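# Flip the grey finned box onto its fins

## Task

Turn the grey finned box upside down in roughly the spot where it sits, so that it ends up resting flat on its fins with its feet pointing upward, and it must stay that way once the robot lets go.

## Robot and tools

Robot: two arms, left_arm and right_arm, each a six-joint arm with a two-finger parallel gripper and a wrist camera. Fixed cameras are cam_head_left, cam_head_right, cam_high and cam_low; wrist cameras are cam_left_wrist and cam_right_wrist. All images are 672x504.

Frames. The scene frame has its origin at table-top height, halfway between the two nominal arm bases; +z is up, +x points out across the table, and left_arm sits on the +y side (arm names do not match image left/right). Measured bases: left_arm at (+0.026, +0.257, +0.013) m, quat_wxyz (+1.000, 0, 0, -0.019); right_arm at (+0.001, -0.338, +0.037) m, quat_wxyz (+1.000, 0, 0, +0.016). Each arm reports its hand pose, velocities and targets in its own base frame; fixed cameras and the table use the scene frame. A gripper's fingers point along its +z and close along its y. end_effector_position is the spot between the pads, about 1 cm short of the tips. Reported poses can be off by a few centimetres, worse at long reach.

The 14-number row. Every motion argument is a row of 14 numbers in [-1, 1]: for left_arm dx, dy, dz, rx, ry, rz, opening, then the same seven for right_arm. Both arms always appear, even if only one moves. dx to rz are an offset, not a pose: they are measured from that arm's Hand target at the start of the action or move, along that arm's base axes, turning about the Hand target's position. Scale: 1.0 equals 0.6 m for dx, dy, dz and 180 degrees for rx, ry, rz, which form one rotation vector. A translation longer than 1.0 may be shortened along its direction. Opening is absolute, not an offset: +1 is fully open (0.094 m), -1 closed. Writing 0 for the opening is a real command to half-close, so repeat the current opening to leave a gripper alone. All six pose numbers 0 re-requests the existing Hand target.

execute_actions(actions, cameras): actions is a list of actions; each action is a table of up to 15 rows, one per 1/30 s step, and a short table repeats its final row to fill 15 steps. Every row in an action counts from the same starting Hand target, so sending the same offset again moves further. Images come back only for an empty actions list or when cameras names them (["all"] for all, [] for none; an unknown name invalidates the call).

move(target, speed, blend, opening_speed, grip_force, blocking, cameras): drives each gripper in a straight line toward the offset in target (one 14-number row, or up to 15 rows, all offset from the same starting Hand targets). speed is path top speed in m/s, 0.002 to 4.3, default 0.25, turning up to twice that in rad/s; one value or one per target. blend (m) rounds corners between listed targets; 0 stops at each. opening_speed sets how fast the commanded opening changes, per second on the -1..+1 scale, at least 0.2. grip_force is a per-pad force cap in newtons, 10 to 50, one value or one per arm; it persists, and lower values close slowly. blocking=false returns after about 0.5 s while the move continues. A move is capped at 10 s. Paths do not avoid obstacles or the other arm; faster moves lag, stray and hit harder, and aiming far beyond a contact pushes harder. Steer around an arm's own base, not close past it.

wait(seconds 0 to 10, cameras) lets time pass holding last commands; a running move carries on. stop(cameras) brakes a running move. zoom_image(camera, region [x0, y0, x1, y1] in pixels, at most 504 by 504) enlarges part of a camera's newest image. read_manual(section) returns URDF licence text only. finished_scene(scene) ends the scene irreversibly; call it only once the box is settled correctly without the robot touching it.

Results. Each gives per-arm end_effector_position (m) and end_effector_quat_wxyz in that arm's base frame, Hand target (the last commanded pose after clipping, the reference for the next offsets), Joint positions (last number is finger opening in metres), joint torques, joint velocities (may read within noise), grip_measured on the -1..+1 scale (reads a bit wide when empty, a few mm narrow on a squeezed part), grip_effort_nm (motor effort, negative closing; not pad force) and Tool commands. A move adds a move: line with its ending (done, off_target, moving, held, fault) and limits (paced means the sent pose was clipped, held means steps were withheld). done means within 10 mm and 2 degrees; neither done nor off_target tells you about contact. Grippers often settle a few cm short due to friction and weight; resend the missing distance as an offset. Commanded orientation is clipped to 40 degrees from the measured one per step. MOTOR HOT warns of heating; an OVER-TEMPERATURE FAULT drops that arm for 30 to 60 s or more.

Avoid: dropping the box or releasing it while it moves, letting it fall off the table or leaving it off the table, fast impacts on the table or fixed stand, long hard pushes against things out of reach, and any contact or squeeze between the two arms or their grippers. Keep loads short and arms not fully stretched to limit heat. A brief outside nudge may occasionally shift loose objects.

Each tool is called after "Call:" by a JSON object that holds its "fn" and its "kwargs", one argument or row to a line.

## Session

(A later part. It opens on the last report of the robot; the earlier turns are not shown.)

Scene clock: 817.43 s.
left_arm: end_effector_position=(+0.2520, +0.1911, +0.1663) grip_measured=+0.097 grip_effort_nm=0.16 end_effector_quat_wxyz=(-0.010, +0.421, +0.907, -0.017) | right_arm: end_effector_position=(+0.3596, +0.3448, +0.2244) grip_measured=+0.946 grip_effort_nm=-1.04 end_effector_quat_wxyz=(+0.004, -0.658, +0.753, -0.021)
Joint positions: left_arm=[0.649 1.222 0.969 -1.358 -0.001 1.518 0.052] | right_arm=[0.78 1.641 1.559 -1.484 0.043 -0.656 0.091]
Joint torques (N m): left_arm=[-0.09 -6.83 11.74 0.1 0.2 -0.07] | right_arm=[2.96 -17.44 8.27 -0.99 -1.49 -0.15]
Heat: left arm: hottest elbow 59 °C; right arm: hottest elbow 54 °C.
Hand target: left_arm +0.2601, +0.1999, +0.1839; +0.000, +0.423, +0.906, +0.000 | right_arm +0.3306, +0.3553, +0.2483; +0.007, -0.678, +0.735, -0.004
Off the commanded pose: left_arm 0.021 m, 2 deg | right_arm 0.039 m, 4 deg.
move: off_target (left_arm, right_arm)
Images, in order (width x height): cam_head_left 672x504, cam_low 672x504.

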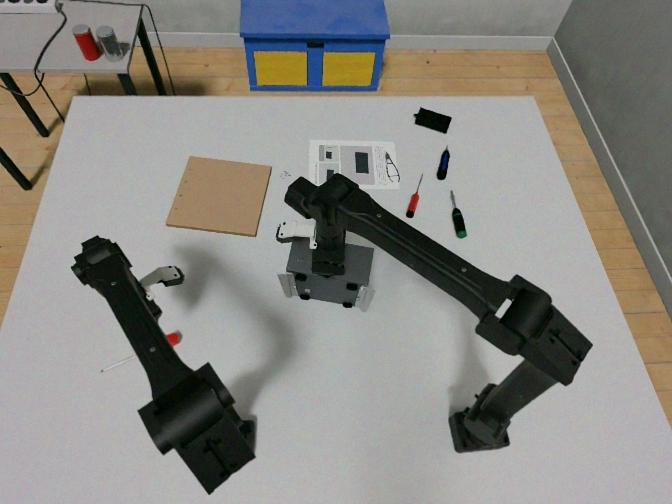

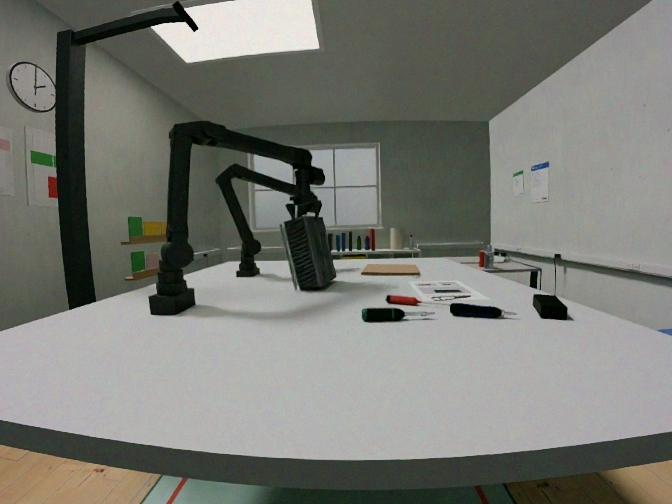

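Call:
{"fn": "move", "kwargs": {
  "target": [0,0,0,0,0,0,0.1,0.14,-0.012,0.0,0.0072,0.055,0,0.6],
  "speed": 0.06,
  "cameras": ["cam_low","cam_head_left"]
}}

Call:
{"fn": "zoom_image", "kwargs": {
  "camera": "cam_low",
  "region": [230, 140, 490, 330]
}}

Scene clock: 830.30 s.
left_arm: end_effector_position=(+0.2520, +0.1911, +0.1663) grip_measured=+0.097 grip_effort_nm=0.16 end_effector_quat_wxyz=(-0.010, +0.421, +0.907, -0.017) | right_arm: end_effector_position=(+0.4094, +0.3424, +0.2253) grip_measured=+0.946 grip_effort_nm=-1.04 end_effector_quat_wxyz=(-0.056, -0.659, +0.748, +0.058)
Joint positions: left_arm=[0.649 1.222 0.969 -1.358 -0.001 1.518 0.052] | right_arm=[0.662 1.819 1.792 -1.663 -0.108 -0.788 0.091]
Joint torques (N m): left_arm=[-0.15 -6.95 11.75 0.1 0.21 -0.06] | right_arm=[-0.5 -16.21 11.74 -0.55 -0.48 -0.49]
Heat: left arm: hottest elbow 59 °C; right arm: hottest elbow 53 °C.
Hand target: left_arm +0.2601, +0.1999, +0.1839; +0.000, +0.423, +0.906, +0.000 | right_arm +0.4147, +0.3482, +0.2484; -0.048, -0.676, +0.733, +0.062
Off the commanded pose: left_arm 0.021 m, 2 deg | right_arm 0.024 m, 3 deg.
joint sent to its limit (right arm) — joint 4 (wrist pitch), lower limit. The joint targets still meet the commanded pose.
move: off_target (left_arm, right_arm)
Images, in order (width x height): cam_head_left 672x504, cam_low 672x504.

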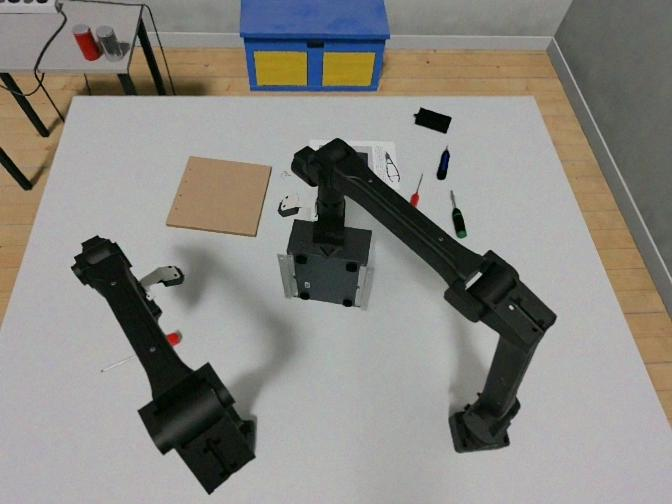

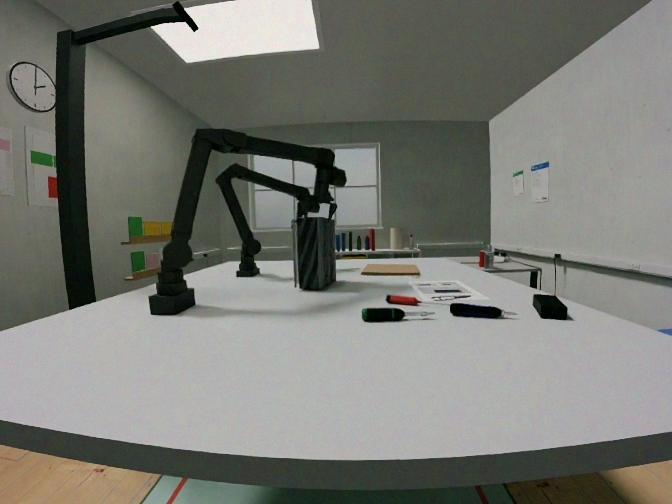

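Scaled by 1.938.

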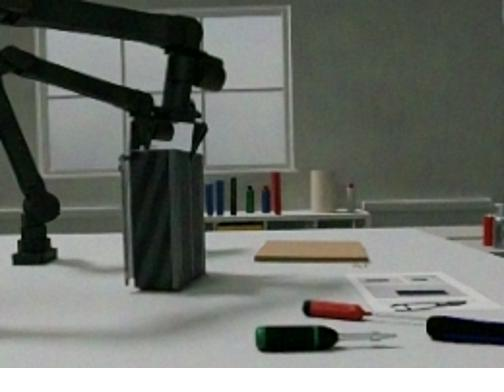

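Call:
{"fn": "move", "kwargs": {
  "target": [
    [0,-0.2,0.217,-0.1,-0.2,0.108,0.0,0,0,0,0,0,0,0.6],
    [-0.008,-0.567,0.168,-0.204,-0.407,0.2157,0.0,0,0,0,0,0,0,0.6]
  ],
  "speed": 0.15,
  "blend": [0.05,0],
  "cameras": ["cam_left_wrist","cam_head_left"]
}}

Scene clock: 898.13 s.
left_arm: end_effector_position=(+0.2549, -0.1366, +0.2860) grip_measured=+0.003 grip_effort_nm=-0.12 end_effector_quat_wxyz=(+0.642, +0.025, +0.766, -0.012) | right_arm: end_effector_position=(+0.4094, +0.3424, +0.2254) grip_measured=+0.946 grip_effort_nm=-1.04 end_effector_quat_wxyz=(-0.056, -0.659, +0.748, +0.058)
Joint positions: left_arm=[-0.988 0.403 0.394 -0.284 -0.916 -0.221 0.047] | right_arm=[0.662 1.819 1.793 -1.663 -0.108 -0.788 0.091]
Joint torques (N m): left_arm=[-1.49 3.08 9.85 2.76 -0.22 -0.33] | right_arm=[-1.08 -16.62 11.74 -0.64 -0.47 -0.43]
Heat: left arm: hottest elbow 58 °C; right arm: hottest elbow 52 °C.
Hand target: left_arm +0.2553, -0.1402, +0.2848; +0.643, +0.021, +0.766, -0.018 | right_arm +0.4146, +0.3481, +0.2484; -0.048, -0.676, +0.733, +0.062
Off the commanded pose: left_arm 0.004 m, 1 deg | right_arm 0.024 m, 3 deg.
joint sent to its limit (right arm) — joint 4 (wrist pitch), lower limit. The joint targets still meet the commanded pose.
move: off_target (right_arm)
Images, in order (width x height): cam_head_left 672x504, cam_left_wrist 672x504.

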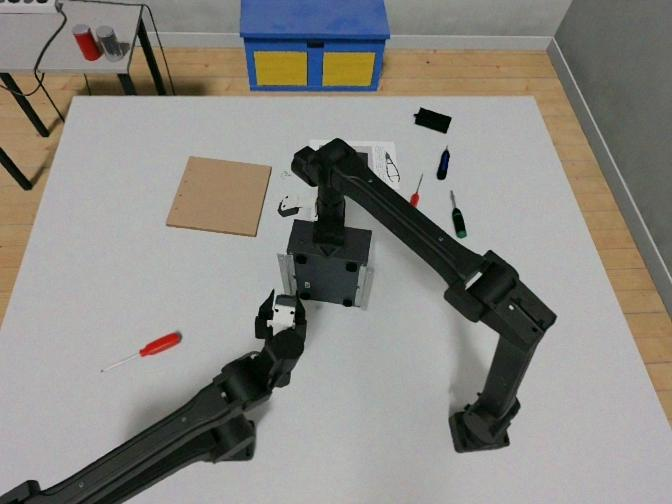

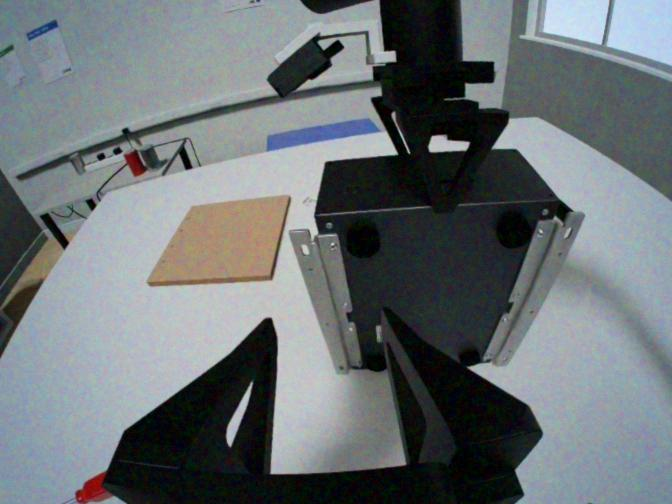

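Call:
{"fn": "zoom_image", "kwargs": {
  "camera": "cam_left_wrist",
  "region": [270, 170, 450, 305]
}}

Scaled by 2.800 from the camera's 672x504 image, which has a finer 960x720 frame.

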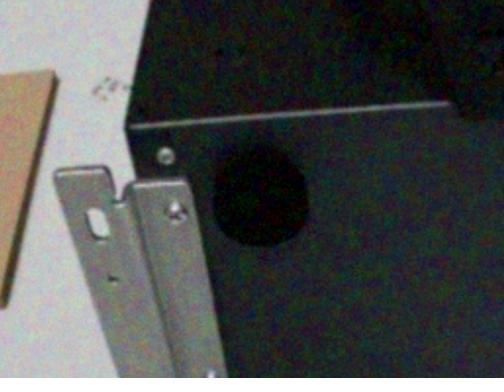

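Call:
{"fn": "move", "kwargs": {
  "target": [0.117,-0.0465,-0.0535,0,0,-0.011,0.0,0,0,0,0,0,0,0.6],
  "speed": 0.08,
  "cameras": ["cam_left_wrist"]
}}

Call:
{"fn": "zoom_image", "kwargs": {
  "camera": "cam_left_wrist",
  "region": [200, 150, 470, 350]
}}

Scene clock: 955.57 s.
left_arm: end_effector_position=(+0.3220, -0.1690, +0.2522) grip_measured=+0.003 grip_effort_nm=-0.12 end_effector_quat_wxyz=(+0.640, +0.034, +0.767, -0.034) | right_arm: end_effector_position=(+0.4094, +0.3424, +0.2254) grip_measured=+0.946 grip_effort_nm=-1.04 end_effector_quat_wxyz=(-0.056, -0.659, +0.748, +0.058)
Joint positions: left_arm=[-0.786 0.73 0.373 0.126 -0.676 -0.155 0.047] | right_arm=[0.662 1.819 1.793 -1.663 -0.108 -0.788 0.091]
Joint torques (N m): left_arm=[0.38 0.44 9.83 2.88 0.05 -0.08] | right_arm=[-0.32 -16.5 11.89 -0.76 -0.46 -0.48]
Heat: left arm: hottest elbow 55 °C; right arm: hottest elbow 53 °C.
Hand target: left_arm +0.3255, -0.1681, +0.2527; +0.642, +0.034, +0.765, -0.029 | right_arm +0.4146, +0.3481, +0.2484; -0.048, -0.676, +0.733, +0.062
Off the commanded pose: left_arm 0.004 m, 1 deg | right_arm 0.024 m, 3 deg.
joint sent to its limit (right arm) — joint 4 (wrist pitch), lower limit. The joint targets still meet the commanded pose.
move: off_target (right_arm)
Images, in order (width x height): cam_left_wrist 672x504.

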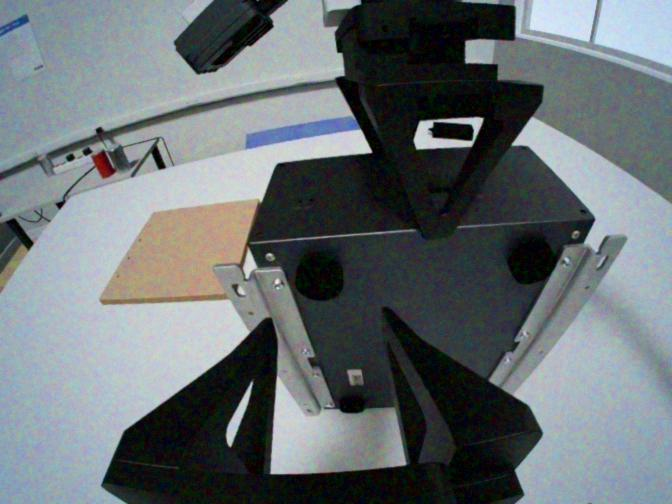

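Scaled by 1.867 from the camera's 672x504 image, which has a finer 960x720 frame.

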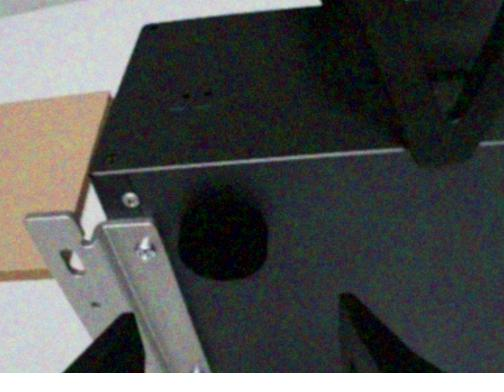

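Call:
{"fn": "move", "kwargs": {
  "target": [0.059,0.007,-0.0107,0,0,0.002,0.0,0,0,0,0,0,0,0.6],
  "speed": 0.05,
  "cameras": ["cam_left_wrist"]
}}

Call:
{"fn": "zoom_image", "kwargs": {
  "camera": "cam_left_wrist",
  "region": [200, 200, 470, 400]
}}

Scene clock: 981.43 s.
left_arm: end_effector_position=(+0.3524, -0.1617, +0.2325) grip_measured=+0.003 grip_effort_nm=-0.12 end_effector_quat_wxyz=(+0.632, +0.036, +0.773, -0.026) | right_arm: end_effector_position=(+0.4094, +0.3424, +0.2254) grip_measured=+0.946 grip_effort_nm=-1.04 end_effector_quat_wxyz=(-0.056, -0.659, +0.748, +0.058)
Joint positions: left_arm=[-0.675 0.849 0.373 0.237 -0.574 -0.127 0.047] | right_arm=[0.662 1.819 1.793 -1.663 -0.108 -0.788 0.091]
Joint torques (N m): left_arm=[0.03 -0.73 11.33 3.12 0.08 -0.01] | right_arm=[-0.44 -17.38 11.73 -0.58 -0.47 -0.5]
Heat: left arm: hottest elbow 52 °C; right arm: hottest elbow 53 °C.
Hand target: left_arm +0.3609, -0.1639, +0.2462; +0.642, +0.032, +0.765, -0.027 | right_arm +0.4146, +0.3481, +0.2484; -0.048, -0.676, +0.733, +0.062
Off the commanded pose: left_arm 0.016 m, 2 deg | right_arm 0.024 m, 3 deg.
joint sent to its limit (right arm) — joint 4 (wrist pitch), lower limit. The joint targets still meet the commanded pose.
move: off_target (left_arm, right_arm)
Images, in order (width x height): cam_left_wrist 672x504.

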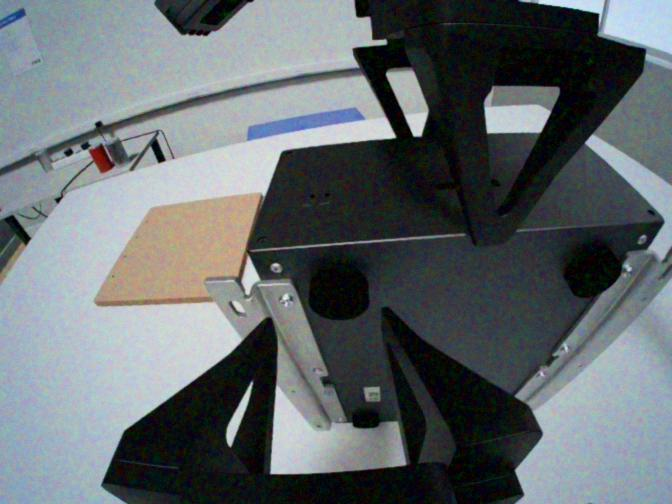

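Scaled by 1.867 from the camera's 672x504 image, which has a finer 960x720 frame.

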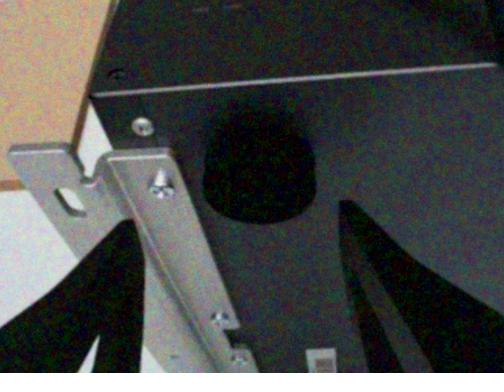

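Call:
{"fn": "move", "kwargs": {
  "target": [0.004,-0.009,0.027,0,0,0,0.0,0,0,0,0,0,0,0.6],
  "speed": 0.05,
  "cameras": ["cam_left_wrist"]
}}

Call:
{"fn": "zoom_image", "kwargs": {
  "camera": "cam_left_wrist",
  "region": [200, 200, 470, 400]
}}

Scene clock: 993.03 s.
left_arm: end_effector_position=(+0.3553, -0.1630, +0.2393) grip_measured=+0.003 grip_effort_nm=-0.12 end_effector_quat_wxyz=(+0.632, +0.035, +0.774, -0.023) | right_arm: end_effector_position=(+0.4094, +0.3424, +0.2254) grip_measured=+0.946 grip_effort_nm=-1.04 end_effector_quat_wxyz=(-0.056, -0.659, +0.748, +0.058)
Joint positions: left_arm=[-0.675 0.849 0.395 0.211 -0.579 -0.127 0.047] | right_arm=[0.662 1.819 1.793 -1.663 -0.108 -0.788 0.091]
Joint torques (N m): left_arm=[-0.85 -1.67 12.97 1.91 -0.16 -0.11] | right_arm=[-1.26 -16.5 11.89 -0.59 -0.54 -0.51]
Heat: left arm: hottest elbow 52 °C; right arm: hottest elbow 53 °C.
Hand target: left_arm +0.3634, -0.1693, +0.2624; +0.642, +0.032, +0.765, -0.027 | right_arm +0.4146, +0.3481, +0.2484; -0.048, -0.676, +0.733, +0.062
Off the commanded pose: left_arm 0.025 m, 2 deg | right_arm 0.024 m, 3 deg.
joint sent to its limit (right arm) — joint 4 (wrist pitch), lower limit. The joint targets still meet the commanded pose.
move: off_target (left_arm, right_arm)
Images, in order (width x height): cam_left_wrist 672x504.

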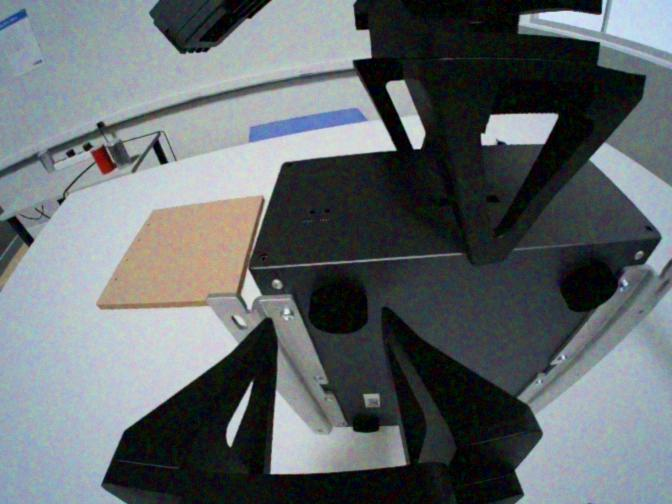

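Scaled by 1.867 from the camera's 672x504 image, which has a finer 960x720 frame.

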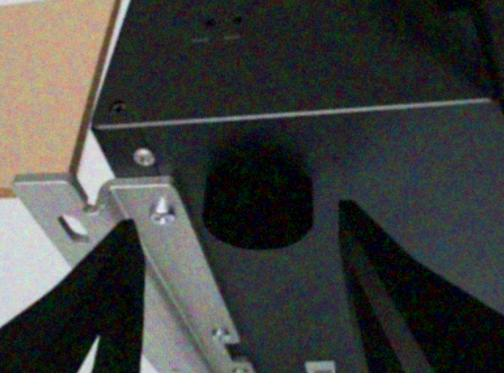

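Call:
{"fn": "move", "kwargs": {
  "target": [0.003,-0.012,0.016,0,0,0,0.0,0,0,0,0,0,0,0.6],
  "speed": 0.05,
  "cameras": ["cam_left_wrist"]
}}

Call:
{"fn": "zoom_image", "kwargs": {
  "camera": "cam_left_wrist",
  "region": [200, 200, 470, 400]
}}

Scene clock: 1003.03 s.
left_arm: end_effector_position=(+0.3581, -0.1666, +0.2510) grip_measured=+0.003 grip_effort_nm=-0.12 end_effector_quat_wxyz=(+0.634, +0.032, +0.773, -0.021) | right_arm: end_effector_position=(+0.4094, +0.3424, +0.2254) grip_measured=+0.946 grip_effort_nm=-1.04 end_effector_quat_wxyz=(-0.056, -0.659, +0.748, +0.058)
Joint positions: left_arm=[-0.684 0.849 0.425 0.185 -0.596 -0.127 0.047] | right_arm=[0.662 1.819 1.793 -1.663 -0.108 -0.788 0.091]
Joint torques (N m): left_arm=[-1.67 -1.26 13.15 1.87 -0.16 -0.16] | right_arm=[-1.03 -17.26 11.71 -0.65 -0.52 -0.49]
Heat: left arm: hottest elbow 53 °C; right arm: hottest elbow 53 °C.
Hand target: left_arm +0.3651, -0.1765, +0.2720; +0.642, +0.032, +0.765, -0.027 | right_arm +0.4146, +0.3481, +0.2484; -0.048, -0.676, +0.733, +0.062
Off the commanded pose: left_arm 0.024 m, 1 deg | right_arm 0.024 m, 3 deg.
joint sent to its limit (right arm) — joint 4 (wrist pitch), lower limit. The joint targets still meet the commanded pose.
move: off_target (left_arm, right_arm)
Images, in order (width x height): cam_left_wrist 672x504.

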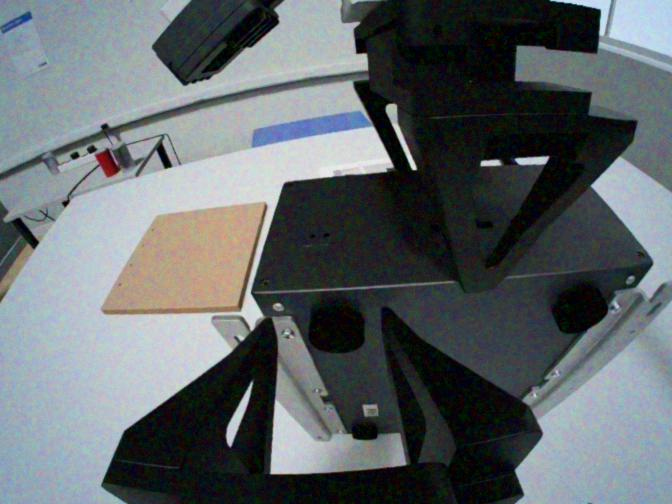

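Scaled by 1.867 from the camera's 672x504 image, which has a finer 960x720 frame.

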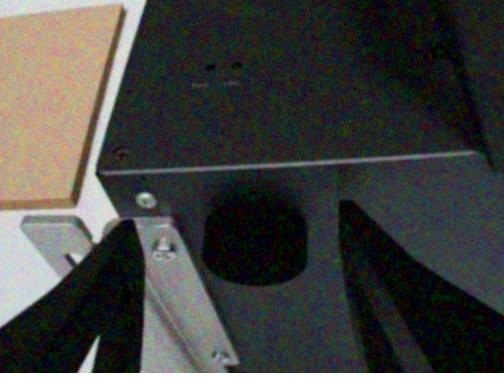

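Call:
{"fn": "move", "kwargs": {
  "target": [0.012,-0.004,-0.003,0,0,0,0.0,0,0,0,0,0,0,0.6],
  "speed": 0.04,
  "cameras": ["cam_left_wrist"]
}}

Call:
{"fn": "zoom_image", "kwargs": {
  "camera": "cam_left_wrist",
  "region": [240, 260, 420, 394]
}}

Scene clock: 1031.57 s.
left_arm: end_effector_position=(+0.3615, -0.1701, +0.2463) grip_measured=+0.003 grip_effort_nm=-0.12 end_effector_quat_wxyz=(+0.628, +0.037, +0.777, -0.018) | right_arm: end_effector_position=(+0.4094, +0.3424, +0.2254) grip_measured=+0.946 grip_effort_nm=-1.04 end_effector_quat_wxyz=(-0.056, -0.659, +0.748, +0.058)
Joint positions: left_arm=[-0.684 0.874 0.433 0.185 -0.593 -0.127 0.047] | right_arm=[0.662 1.819 1.793 -1.663 -0.108 -0.788 0.091]
Joint torques (N m): left_arm=[-0.67 -1.2 13.15 2.77 0.06 -0.13] | right_arm=[-0.26 -16.85 11.73 -0.58 -0.54 -0.5]
Heat: left arm: hottest elbow 59 °C; right arm: hottest elbow 53 °C.
Hand target: left_arm +0.3724, -0.1789, +0.2703; +0.642, +0.032, +0.765, -0.027 | right_arm +0.4146, +0.3481, +0.2484; -0.048, -0.676, +0.733, +0.062
Off the commanded pose: left_arm 0.028 m, 2 deg | right_arm 0.024 m, 3 deg.
joint sent to its limit (right arm) — joint 4 (wrist pitch), lower limit. The joint targets still meet the commanded pose.
move: off_target (left_arm, right_arm)
Images, in order (width x height): cam_left_wrist 672x504.

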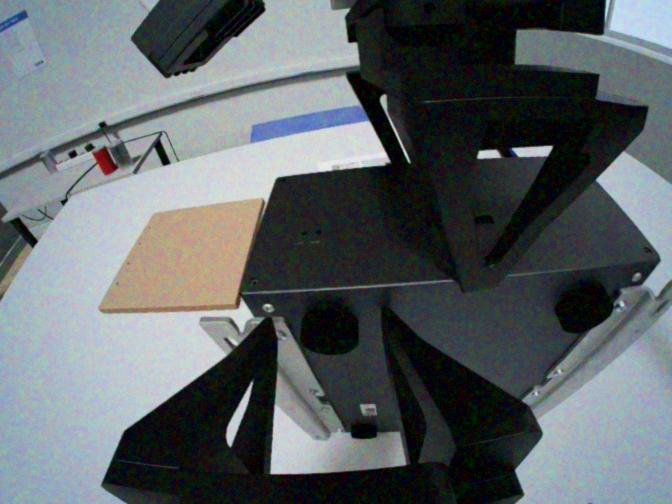

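Scaled by 2.800 from the camera's 672x504 image, which has a finer 960x720 frame.

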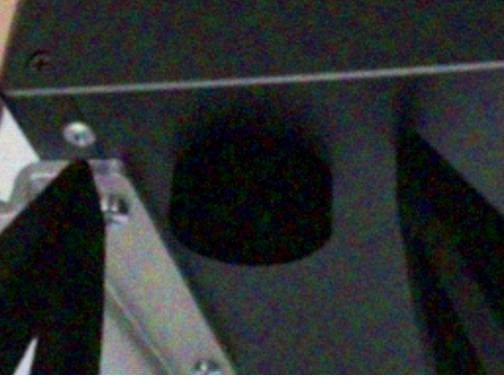

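Call:
{"fn": "move", "kwargs": {
  "target": [0,0,0,0,0,0,-0.7,0,0,0,0,0,0,0.6],
  "speed": 0.04,
  "opening_speed": 0.3,
  "cameras": ["cam_left_wrist"]
}}

Call:
{"fn": "zoom_image", "kwargs": {
  "camera": "cam_left_wrist",
  "region": [240, 260, 420, 394]
}}

Scene clock: 1050.37 s.
left_arm: end_effector_position=(+0.3616, -0.1702, +0.2465) grip_measured=-0.564 grip_effort_nm=-0.97 end_effector_quat_wxyz=(+0.628, +0.037, +0.777, -0.018) | right_arm: end_effector_position=(+0.4094, +0.3425, +0.2254) grip_measured=+0.946 grip_effort_nm=-1.04 end_effector_quat_wxyz=(-0.056, -0.660, +0.747, +0.058)
Joint positions: left_arm=[-0.684 0.874 0.433 0.185 -0.592 -0.127 0.02] | right_arm=[0.662 1.82 1.793 -1.663 -0.108 -0.791 0.091]
Joint torques (N m): left_arm=[-0.67 -1.03 13.09 2.74 0.06 -0.12] | right_arm=[-0.15 -16.5 11.62 -0.62 -0.44 -0.48]
Heat: left arm: hottest elbow 60 °C; right arm: hottest elbow 54 °C.
Hand target: left_arm +0.3723, -0.1789, +0.2703; +0.642, +0.032, +0.765, -0.027 | right_arm +0.4145, +0.3482, +0.2484; -0.048, -0.676, +0.733, +0.062
Off the commanded pose: left_arm 0.028 m, 2 deg | right_arm 0.024 m, 3 deg.
joint sent to its limit (right arm) — joint 4 (wrist pitch), lower limit. The joint targets still meet the commanded pose.
move: off_target (left_arm, right_arm)
Images, in order (width x height): cam_left_wrist 672x504.

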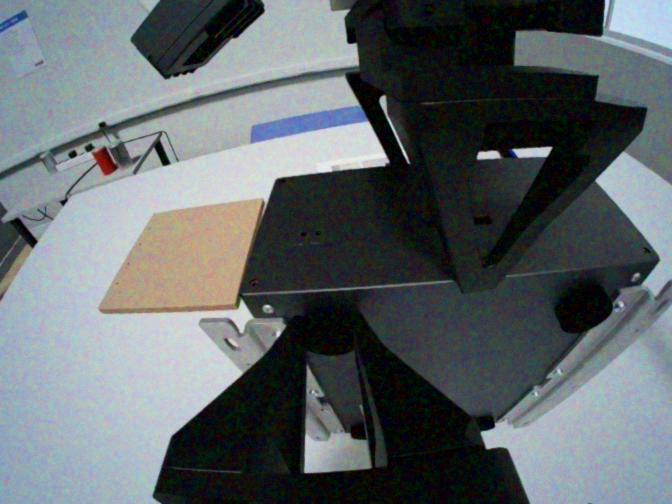

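Scaled by 2.800 from the camera's 672x504 image, which has a finer 960x720 frame.

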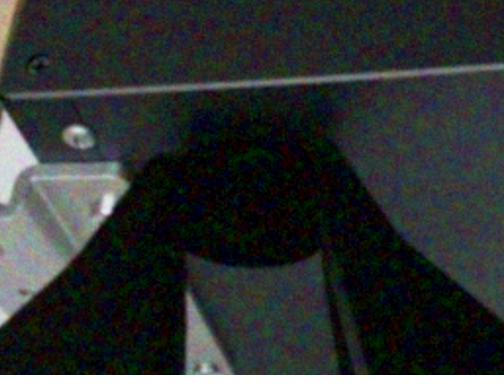

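Call:
{"fn": "move", "kwargs": {
  "target": [
    [0,0,0,0,0,0,-0.25,0,0,0,0,0,0,0.6],
    [0.012,-0.001,-0.004,0,0,0,-0.25,0,0,0,0,0,0,0.6]
  ],
  "speed": 0.04,
  "cameras": []
}}

Scene clock: 1152.23 s.
left_arm: end_effector_position=(+0.3640, -0.1730, +0.2421) grip_measured=-0.253 grip_effort_nm=0.17 end_effector_quat_wxyz=(+0.626, +0.041, +0.779, -0.021) | right_arm: end_effector_position=(+0.4106, +0.3424, +0.2253) grip_measured=+0.946 grip_effort_nm=-1.04 end_effector_quat_wxyz=(-0.055, -0.659, +0.747, +0.060)
Joint positions: left_arm=[-0.682 0.892 0.433 0.197 -0.58 -0.126 0.035] | right_arm=[0.659 1.822 1.796 -1.663 -0.113 -0.794 0.091]
Joint torques (N m): left_arm=[0.44 -0.73 13.45 3.08 0.14 -0.09] | right_arm=[-0.26 -16.85 11.36 -0.73 -0.3 -0.45]
Heat: left arm: hottest elbow 61 °C; right arm: hottest elbow 55 °C.
Hand target: left_arm +0.3795, -0.1795, +0.2678; +0.642, +0.032, +0.765, -0.027 | right_arm +0.4147, +0.3481, +0.2483; -0.048, -0.676, +0.733, +0.062
Off the commanded pose: left_arm 0.031 m, 3 deg | right_arm 0.024 m, 3 deg.
joint sent to its limit (right arm) — joint 4 (wrist pitch), lower limit. The joint targets still meet the commanded pose.
move: off_target (left_arm, right_arm)
No camera images: "cameras" was empty.

Call:
{"fn": "move", "kwargs": {
  "target": [-0.004,0,0,0,0,0,-0.75,0,0,0,0,0,0,0.6],
  "speed": 0.04,
  "opening_speed": 0.4,
  "cameras": ["cam_left_wrist"]
}}

Call:
{"fn": "zoom_image", "kwargs": {
  "camera": "cam_left_wrist",
  "region": [240, 260, 420, 394]
}}

Scene clock: 1159.67 s.
left_arm: end_effector_position=(+0.3645, -0.1707, +0.2423) grip_measured=-0.510 grip_effort_nm=-1.00 end_effector_quat_wxyz=(+0.627, +0.038, +0.778, -0.016) | right_arm: end_effector_position=(+0.4110, +0.3424, +0.2253) grip_measured=+0.946 grip_effort_nm=-1.04 end_effector_quat_wxyz=(-0.055, -0.659, +0.747, +0.061)
Joint positions: left_arm=[-0.679 0.892 0.433 0.198 -0.589 -0.124 0.023] | right_arm=[0.658 1.823 1.797 -1.664 -0.114 -0.794 0.091]
Joint torques (N m): left_arm=[-0.32 -1.32 13.22 2.97 0.29 -0.11] | right_arm=[-0.09 -17.2 11.51 -0.68 -0.28 -0.42]
Heat: left arm: hottest elbow 61 °C; right arm: hottest elbow 57 °C.
Hand target: left_arm +0.3771, -0.1795, +0.2679; +0.642, +0.032, +0.765, -0.027 | right_arm +0.4147, +0.3481, +0.2484; -0.048, -0.676, +0.733, +0.062
Off the commanded pose: left_arm 0.030 m, 3 deg | right_arm 0.024 m, 3 deg.
joint sent to its limit (right arm) — joint 4 (wrist pitch), lower limit. The joint targets still meet the commanded pose.
move: off_target (left_arm, right_arm)
Images, in order (width x height): cam_left_wrist 672x504.

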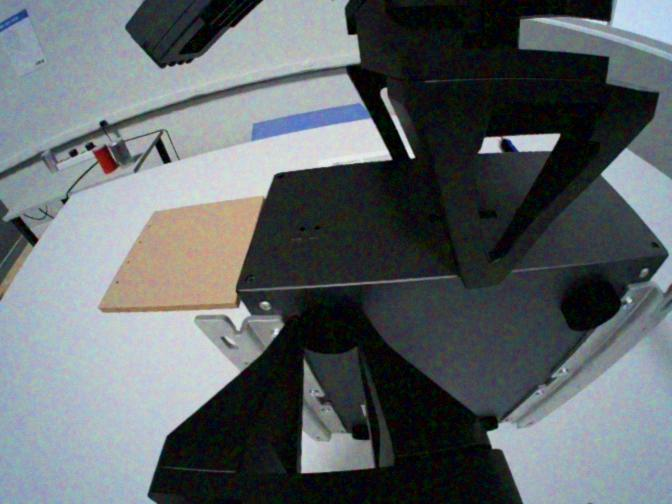

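Scaled by 2.800 from the camera's 672x504 image, which has a finer 960x720 frame.

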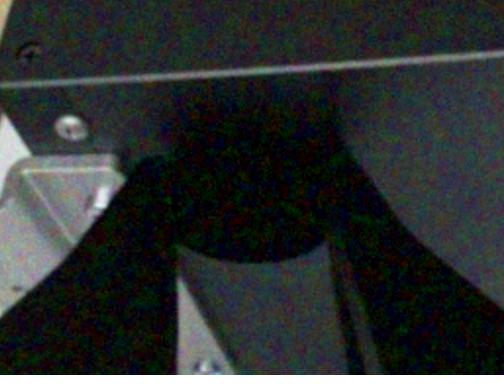

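Call:
{"fn": "move", "kwargs": {
  "target": [
    [0,0,0,0,0,0,-0.75,0,0,-0.022,0,0,0,0.6],
    [0,0,0,0,0,0,-0.75,0,0,-0.022,0,0,0,1.0],
    [0,0,0,0,0,0,-0.75,0.0,0,0.05,0,0,0,1.0]
  ],
  "speed": 0.05,
  "cameras": ["cam_left_wrist","cam_low"]
}}

Scene clock: 1198.80 s.
left_arm: end_effector_position=(+0.3645, -0.1707, +0.2423) grip_measured=-0.511 grip_effort_nm=-1.01 end_effector_quat_wxyz=(+0.627, +0.038, +0.778, -0.016) | right_arm: end_effector_position=(+0.4112, +0.3424, +0.2260) grip_measured=+1.000 grip_effort_nm=-0.02 end_effector_quat_wxyz=(-0.055, -0.661, +0.746, +0.061)
Joint positions: left_arm=[-0.679 0.892 0.433 0.198 -0.589 -0.124 0.023] | right_arm=[0.658 1.823 1.799 -1.666 -0.113 -0.797 0.094]
Joint torques (N m): left_arm=[-0.44 -1.32 13.19 2.96 0.3 -0.11] | right_arm=[-1.2 -21.66 12.57 -0.66 -0.33 -0.31]
Heat: left arm: hottest elbow 62 °C; right arm: hottest elbow 58 °C.
Hand target: left_arm +0.3771, -0.1796, +0.2679; +0.642, +0.032, +0.765, -0.028 | right_arm +0.4147, +0.3482, +0.2784; -0.048, -0.676, +0.733, +0.062
Off the commanded pose: left_arm 0.030 m, 3 deg | right_arm 0.053 m, 2 deg.
joint sent to its limit (right arm) — joint 4 (wrist pitch), lower limit. The joint targets are off in position and orientation.
move: off_target (left_arm, right_arm); target 2's new opening was sent with right_arm's hand 0.012 m and 3 deg from that target
Images, in order (width x height): cam_low 672x504, cam_left_wrist 672x504.

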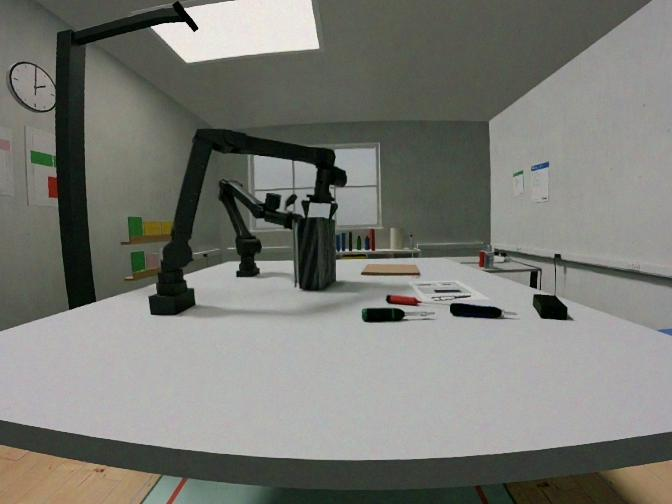

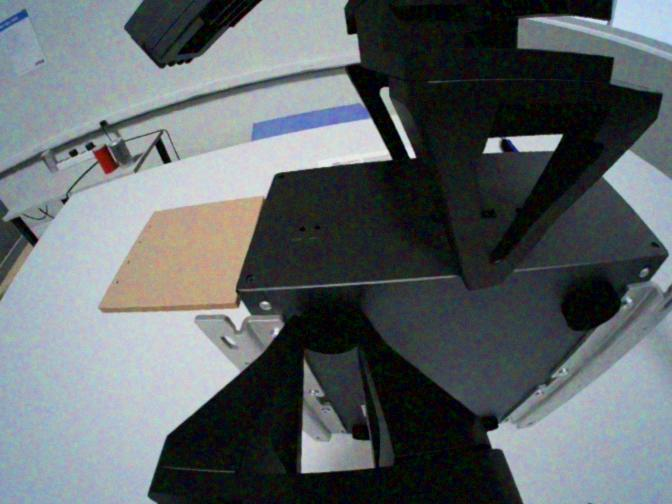

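Call:
{"fn": "move", "kwargs": {
  "target": [
    [0,0,0,0,0,0,-0.75,0,0,-0.045,-0.003,-0.033,0,1.0],
    [0,0,0,0,0,0,-0.75,0,0,0.0,-0.003,-0.036,0,1.0]
  ],
  "speed": 0.05,
  "cameras": ["cam_left_wrist"]
}}

Scene clock: 1208.63 s.
left_arm: end_effector_position=(+0.3657, -0.1706, +0.2423) grip_measured=-0.511 grip_effort_nm=-1.01 end_effector_quat_wxyz=(+0.626, +0.037, +0.779, -0.015) | right_arm: end_effector_position=(+0.4129, +0.3374, +0.2592) grip_measured=+1.000 grip_effort_nm=-0.02 end_effector_quat_wxyz=(-0.027, -0.672, +0.740, +0.024)
Joint positions: left_arm=[-0.677 0.896 0.436 0.198 -0.589 -0.124 0.023] | right_arm=[0.672 1.778 1.828 -1.679 -0.044 -0.804 0.094]
Joint torques (N m): left_arm=[-0.56 -1.49 12.98 3.03 0.29 -0.11] | right_arm=[0.67 -16.15 11.17 0.2 0.01 -0.03]
Heat: left arm: hottest elbow 62 °C; right arm: hottest elbow 57 °C.
Hand target: left_arm +0.3772, -0.1795, +0.2678; +0.642, +0.032, +0.765, -0.027 | right_arm +0.4146, +0.3483, +0.2784; -0.010, -0.678, +0.735, +0.021
Off the commanded pose: left_arm 0.029 m, 3 deg | right_arm 0.022 m, 2 deg.
joint sent to its limit (right arm) — joint 4 (wrist pitch), lower limit. The joint targets still meet the commanded pose.
move: off_target (left_arm, right_arm)
Images, in order (width x height): cam_left_wrist 672x504.

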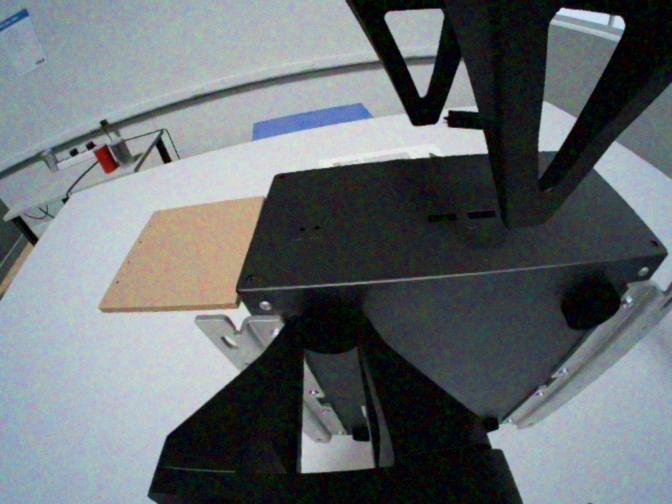

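Call:
{"fn": "move", "kwargs": {
  "target": [
    [0,0,0,0,0,0,-0.75,-0.008,-0.022,0.12,0,0,0,1.0],
    [0,0,0,0,0,0,-0.75,-0.024,-0.33,0.136,0,0,0,1.0],
    [0,0,0,0,0,0,-0.75,-0.241,-0.364,0.053,0.2968,-0.3845,-0.4311,1.0]
  ],
  "speed": 0.17,
  "blend": [0.03,0.04,0],
  "cameras": ["cam_right_wrist","cam_head_left"]
}}

Scene clock: 1244.07 s.
left_arm: end_effector_position=(+0.3657, -0.1706, +0.2423) grip_measured=-0.511 grip_effort_nm=-1.01 end_effector_quat_wxyz=(+0.626, +0.037, +0.779, -0.015) | right_arm: end_effector_position=(+0.2706, +0.1243, +0.3078) grip_measured=+1.000 grip_effort_nm=-0.02 end_effector_quat_wxyz=(+0.637, +0.043, +0.768, -0.051)
Joint positions: left_arm=[-0.677 0.896 0.436 0.198 -0.589 -0.124 0.023] | right_arm=[0.973 0.527 0.496 -0.363 1.076 0.327 0.094]
Joint torques (N m): left_arm=[-0.44 -1.61 13 3.06 0.28 -0.11] | right_arm=[-0.15 2.02 8.87 2.59 0.32 0.06]
Heat: left arm: hottest elbow 63 °C; right arm: hottest elbow 57 °C.
Hand target: left_arm +0.3772, -0.1795, +0.2678; +0.642, +0.032, +0.765, -0.027 | right_arm +0.2700, +0.1298, +0.3101; +0.641, +0.046, +0.765, -0.040
Off the commanded pose: left_arm 0.029 m, 3 deg | right_arm 0.006 m, 1 deg.
move: off_target (left_arm)
Images, in order (width x height): cam_head_left 672x504, cam_right_wrist 672x504.

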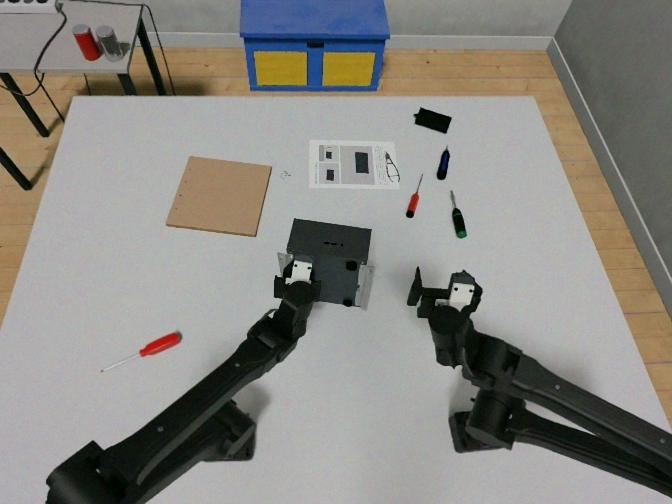

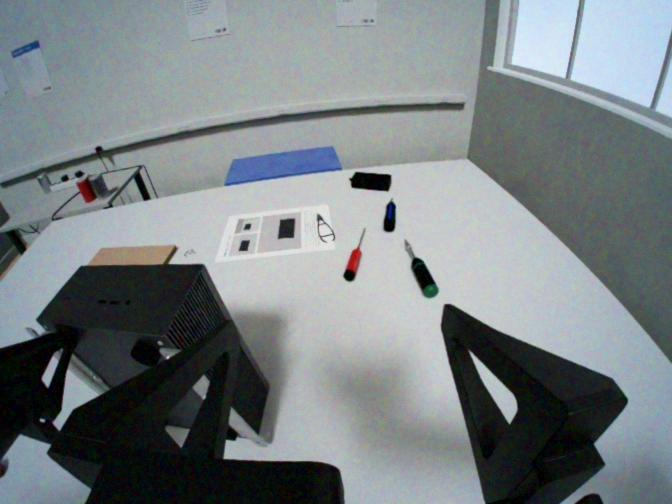

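Call:
{"fn": "move", "kwargs": {
  "target": [0,0,0,0,0,0,-0.75,-0.027,0.21,-0.108,0,0,0,0.0],
  "speed": 0.1,
  "cameras": ["cam_right_wrist","cam_left_wrist"]
}}

Call:
{"fn": "zoom_image", "kwargs": {
  "camera": "cam_right_wrist",
  "region": [160, 180, 430, 380]
}}

Scene clock: 1262.50 s.
left_arm: end_effector_position=(+0.3657, -0.1706, +0.2423) grip_measured=-0.511 grip_effort_nm=-1.01 end_effector_quat_wxyz=(+0.626, +0.037, +0.779, -0.015) | right_arm: end_effector_position=(+0.2528, +0.2407, +0.2282) grip_measured=+0.001 grip_effort_nm=-0.08 end_effector_quat_wxyz=(+0.637, +0.036, +0.768, -0.057)
Joint positions: left_arm=[-0.677 0.896 0.436 0.198 -0.589 -0.124 0.023] | right_arm=[1.267 1.039 0.559 -0.356 1.324 0.779 0.047]
Joint torques (N m): left_arm=[-0.56 -1.61 13 3 0.29 -0.11] | right_arm=[0.15 -2.61 11.06 1.13 0.61 0.08]
Heat: left arm: hottest elbow 63 °C; right arm: hottest elbow 55 °C.
Hand target: left_arm +0.3772, -0.1795, +0.2678; +0.642, +0.032, +0.765, -0.027 | right_arm +0.2538, +0.2558, +0.2454; +0.641, +0.046, +0.765, -0.040
Off the commanded pose: left_arm 0.029 m, 3 deg | right_arm 0.023 m, 2 deg.
move: off_target (left_arm, right_arm)
Images, in order (width x height): cam_left_wrist 672x504, cam_right_wrist 672x504.

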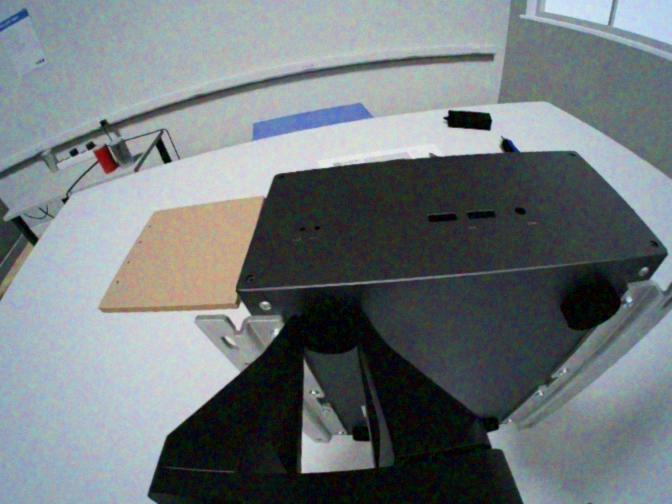

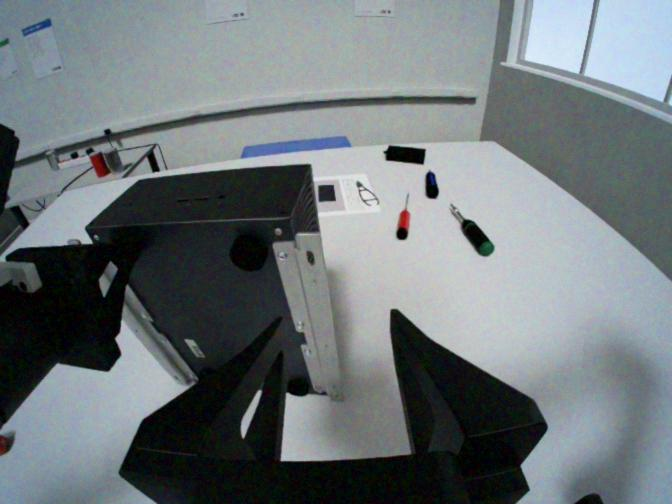

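Scaled by 1.867 from the camera's 672x504 image, which has a finer 960x720 frame.

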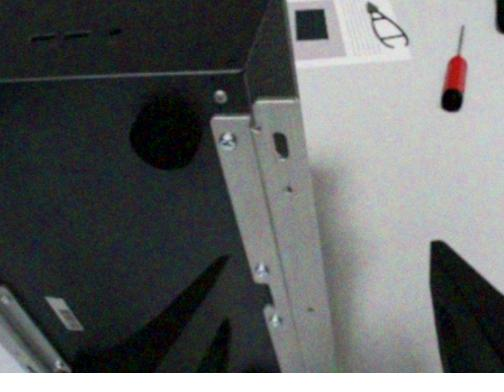

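Call:
{"fn": "zoom_image", "kwargs": {
  "camera": "cam_right_wrist",
  "region": [40, 140, 360, 400]
}}

Scaled by 1.575 from the camera's 672x504 image, which has a finer 960x720 frame.

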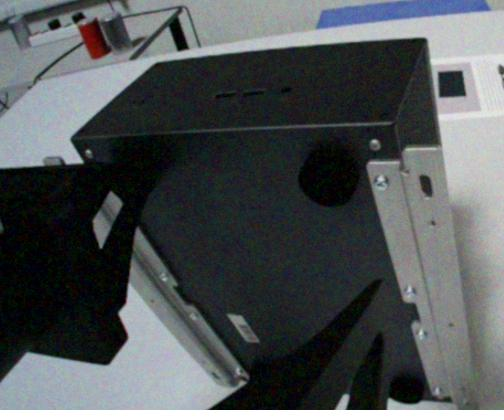

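Call:
{"fn": "move", "kwargs": {
  "target": [0,0,0,0,0,0,-0.75,0.058,0.068,0.003,0,0,0,0.0],
  "speed": 0.06,
  "cameras": ["cam_right_wrist"]
}}

Call:
{"fn": "zoom_image", "kwargs": {
  "camera": "cam_right_wrist",
  "region": [200, 180, 470, 380]
}}

Scene clock: 1369.93 s.
left_arm: end_effector_position=(+0.3657, -0.1706, +0.2423) grip_measured=-0.511 grip_effort_nm=-1.01 end_effector_quat_wxyz=(+0.626, +0.037, +0.779, -0.015) | right_arm: end_effector_position=(+0.2788, +0.2861, +0.2305) grip_measured=+0.001 grip_effort_nm=-0.08 end_effector_quat_wxyz=(+0.636, +0.030, +0.769, -0.052)
Joint positions: left_arm=[-0.677 0.896 0.436 0.198 -0.589 -0.124 0.023] | right_arm=[1.231 1.182 0.644 -0.172 1.284 0.648 0.047]
Joint torques (N m): left_arm=[-0.44 -1.55 12.98 3.02 0.29 -0.11] | right_arm=[-1.55 -5.36 10.8 2.24 0.32 -0.15]
Heat: left arm: hottest elbow 64 °C; right arm: hottest elbow 54 °C.
Hand target: left_arm +0.3772, -0.1795, +0.2678; +0.642, +0.032, +0.765, -0.027 | right_arm +0.2887, +0.2966, +0.2472; +0.641, +0.046, +0.765, -0.040
Off the commanded pose: left_arm 0.029 m, 3 deg | right_arm 0.022 m, 2 deg.
move: off_target (left_arm, right_arm)
Images, in order (width x height): cam_right_wrist 672x504.

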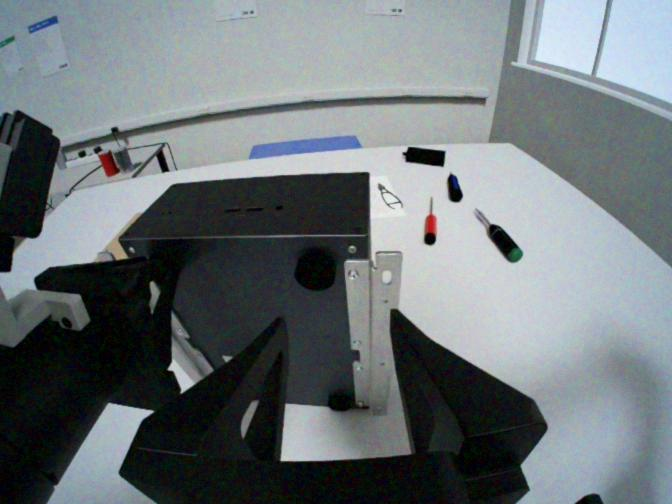

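Scaled by 1.867 from the camera's 672x504 image, which has a finer 960x720 frame.

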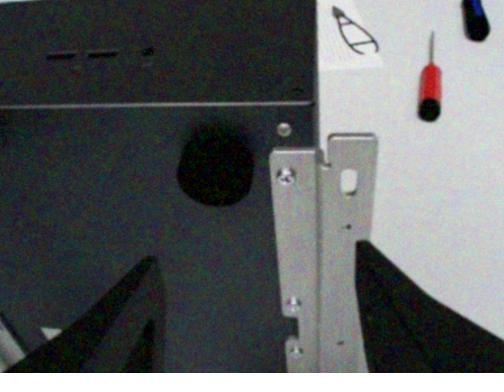

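Call:
{"fn": "move", "kwargs": {
  "target": [0,0,0,0,0,0,-0.75,0.077,0.012,-0.05,0,0,0,0.0],
  "speed": 0.06,
  "cameras": ["cam_right_wrist"]
}}

Call:
{"fn": "zoom_image", "kwargs": {
  "camera": "cam_right_wrist",
  "region": [200, 200, 470, 400]
}}

Scene clock: 1404.73 s.
left_arm: end_effector_position=(+0.3657, -0.1706, +0.2423) grip_measured=-0.511 grip_effort_nm=-1.01 end_effector_quat_wxyz=(+0.626, +0.037, +0.779, -0.015) | right_arm: end_effector_position=(+0.3261, +0.2988, +0.2081) grip_measured=+0.001 grip_effort_nm=-0.09 end_effector_quat_wxyz=(+0.637, +0.036, +0.769, -0.045)
Joint positions: left_arm=[-0.677 0.896 0.436 0.198 -0.589 -0.124 0.023] | right_arm=[1.117 1.314 0.644 0.152 1.188 0.463 0.047]
Joint torques (N m): left_arm=[-0.62 -1.67 13 2.99 0.28 -0.11] | right_arm=[-1.55 -6.89 8.96 2.44 0.16 -0.12]
Heat: left arm: hottest elbow 64 °C; right arm: hottest elbow 57 °C.
Hand target: left_arm +0.3772, -0.1795, +0.2678; +0.642, +0.032, +0.765, -0.027 | right_arm +0.3349, +0.3038, +0.2173; +0.641, +0.046, +0.765, -0.040
Off the commanded pose: left_arm 0.029 m, 3 deg | right_arm 0.014 m, 1 deg.
move: off_target (left_arm, right_arm)
Images, in order (width x height): cam_right_wrist 672x504.

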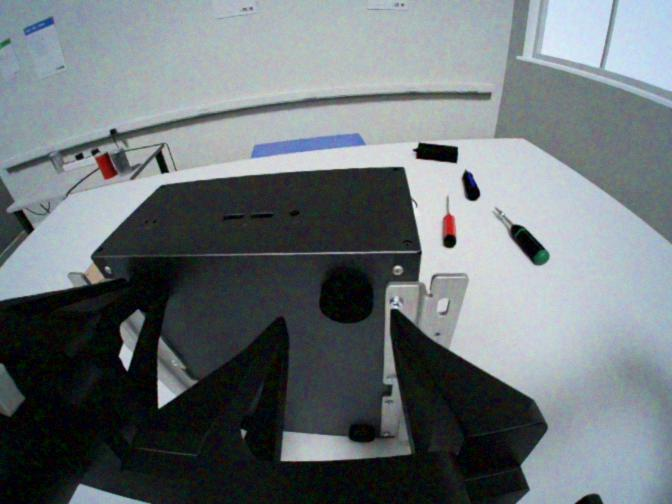

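Scaled by 1.867 from the camera's 672x504 image, which has a finer 960x720 frame.

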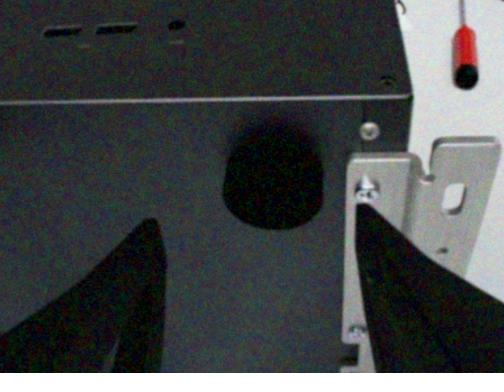

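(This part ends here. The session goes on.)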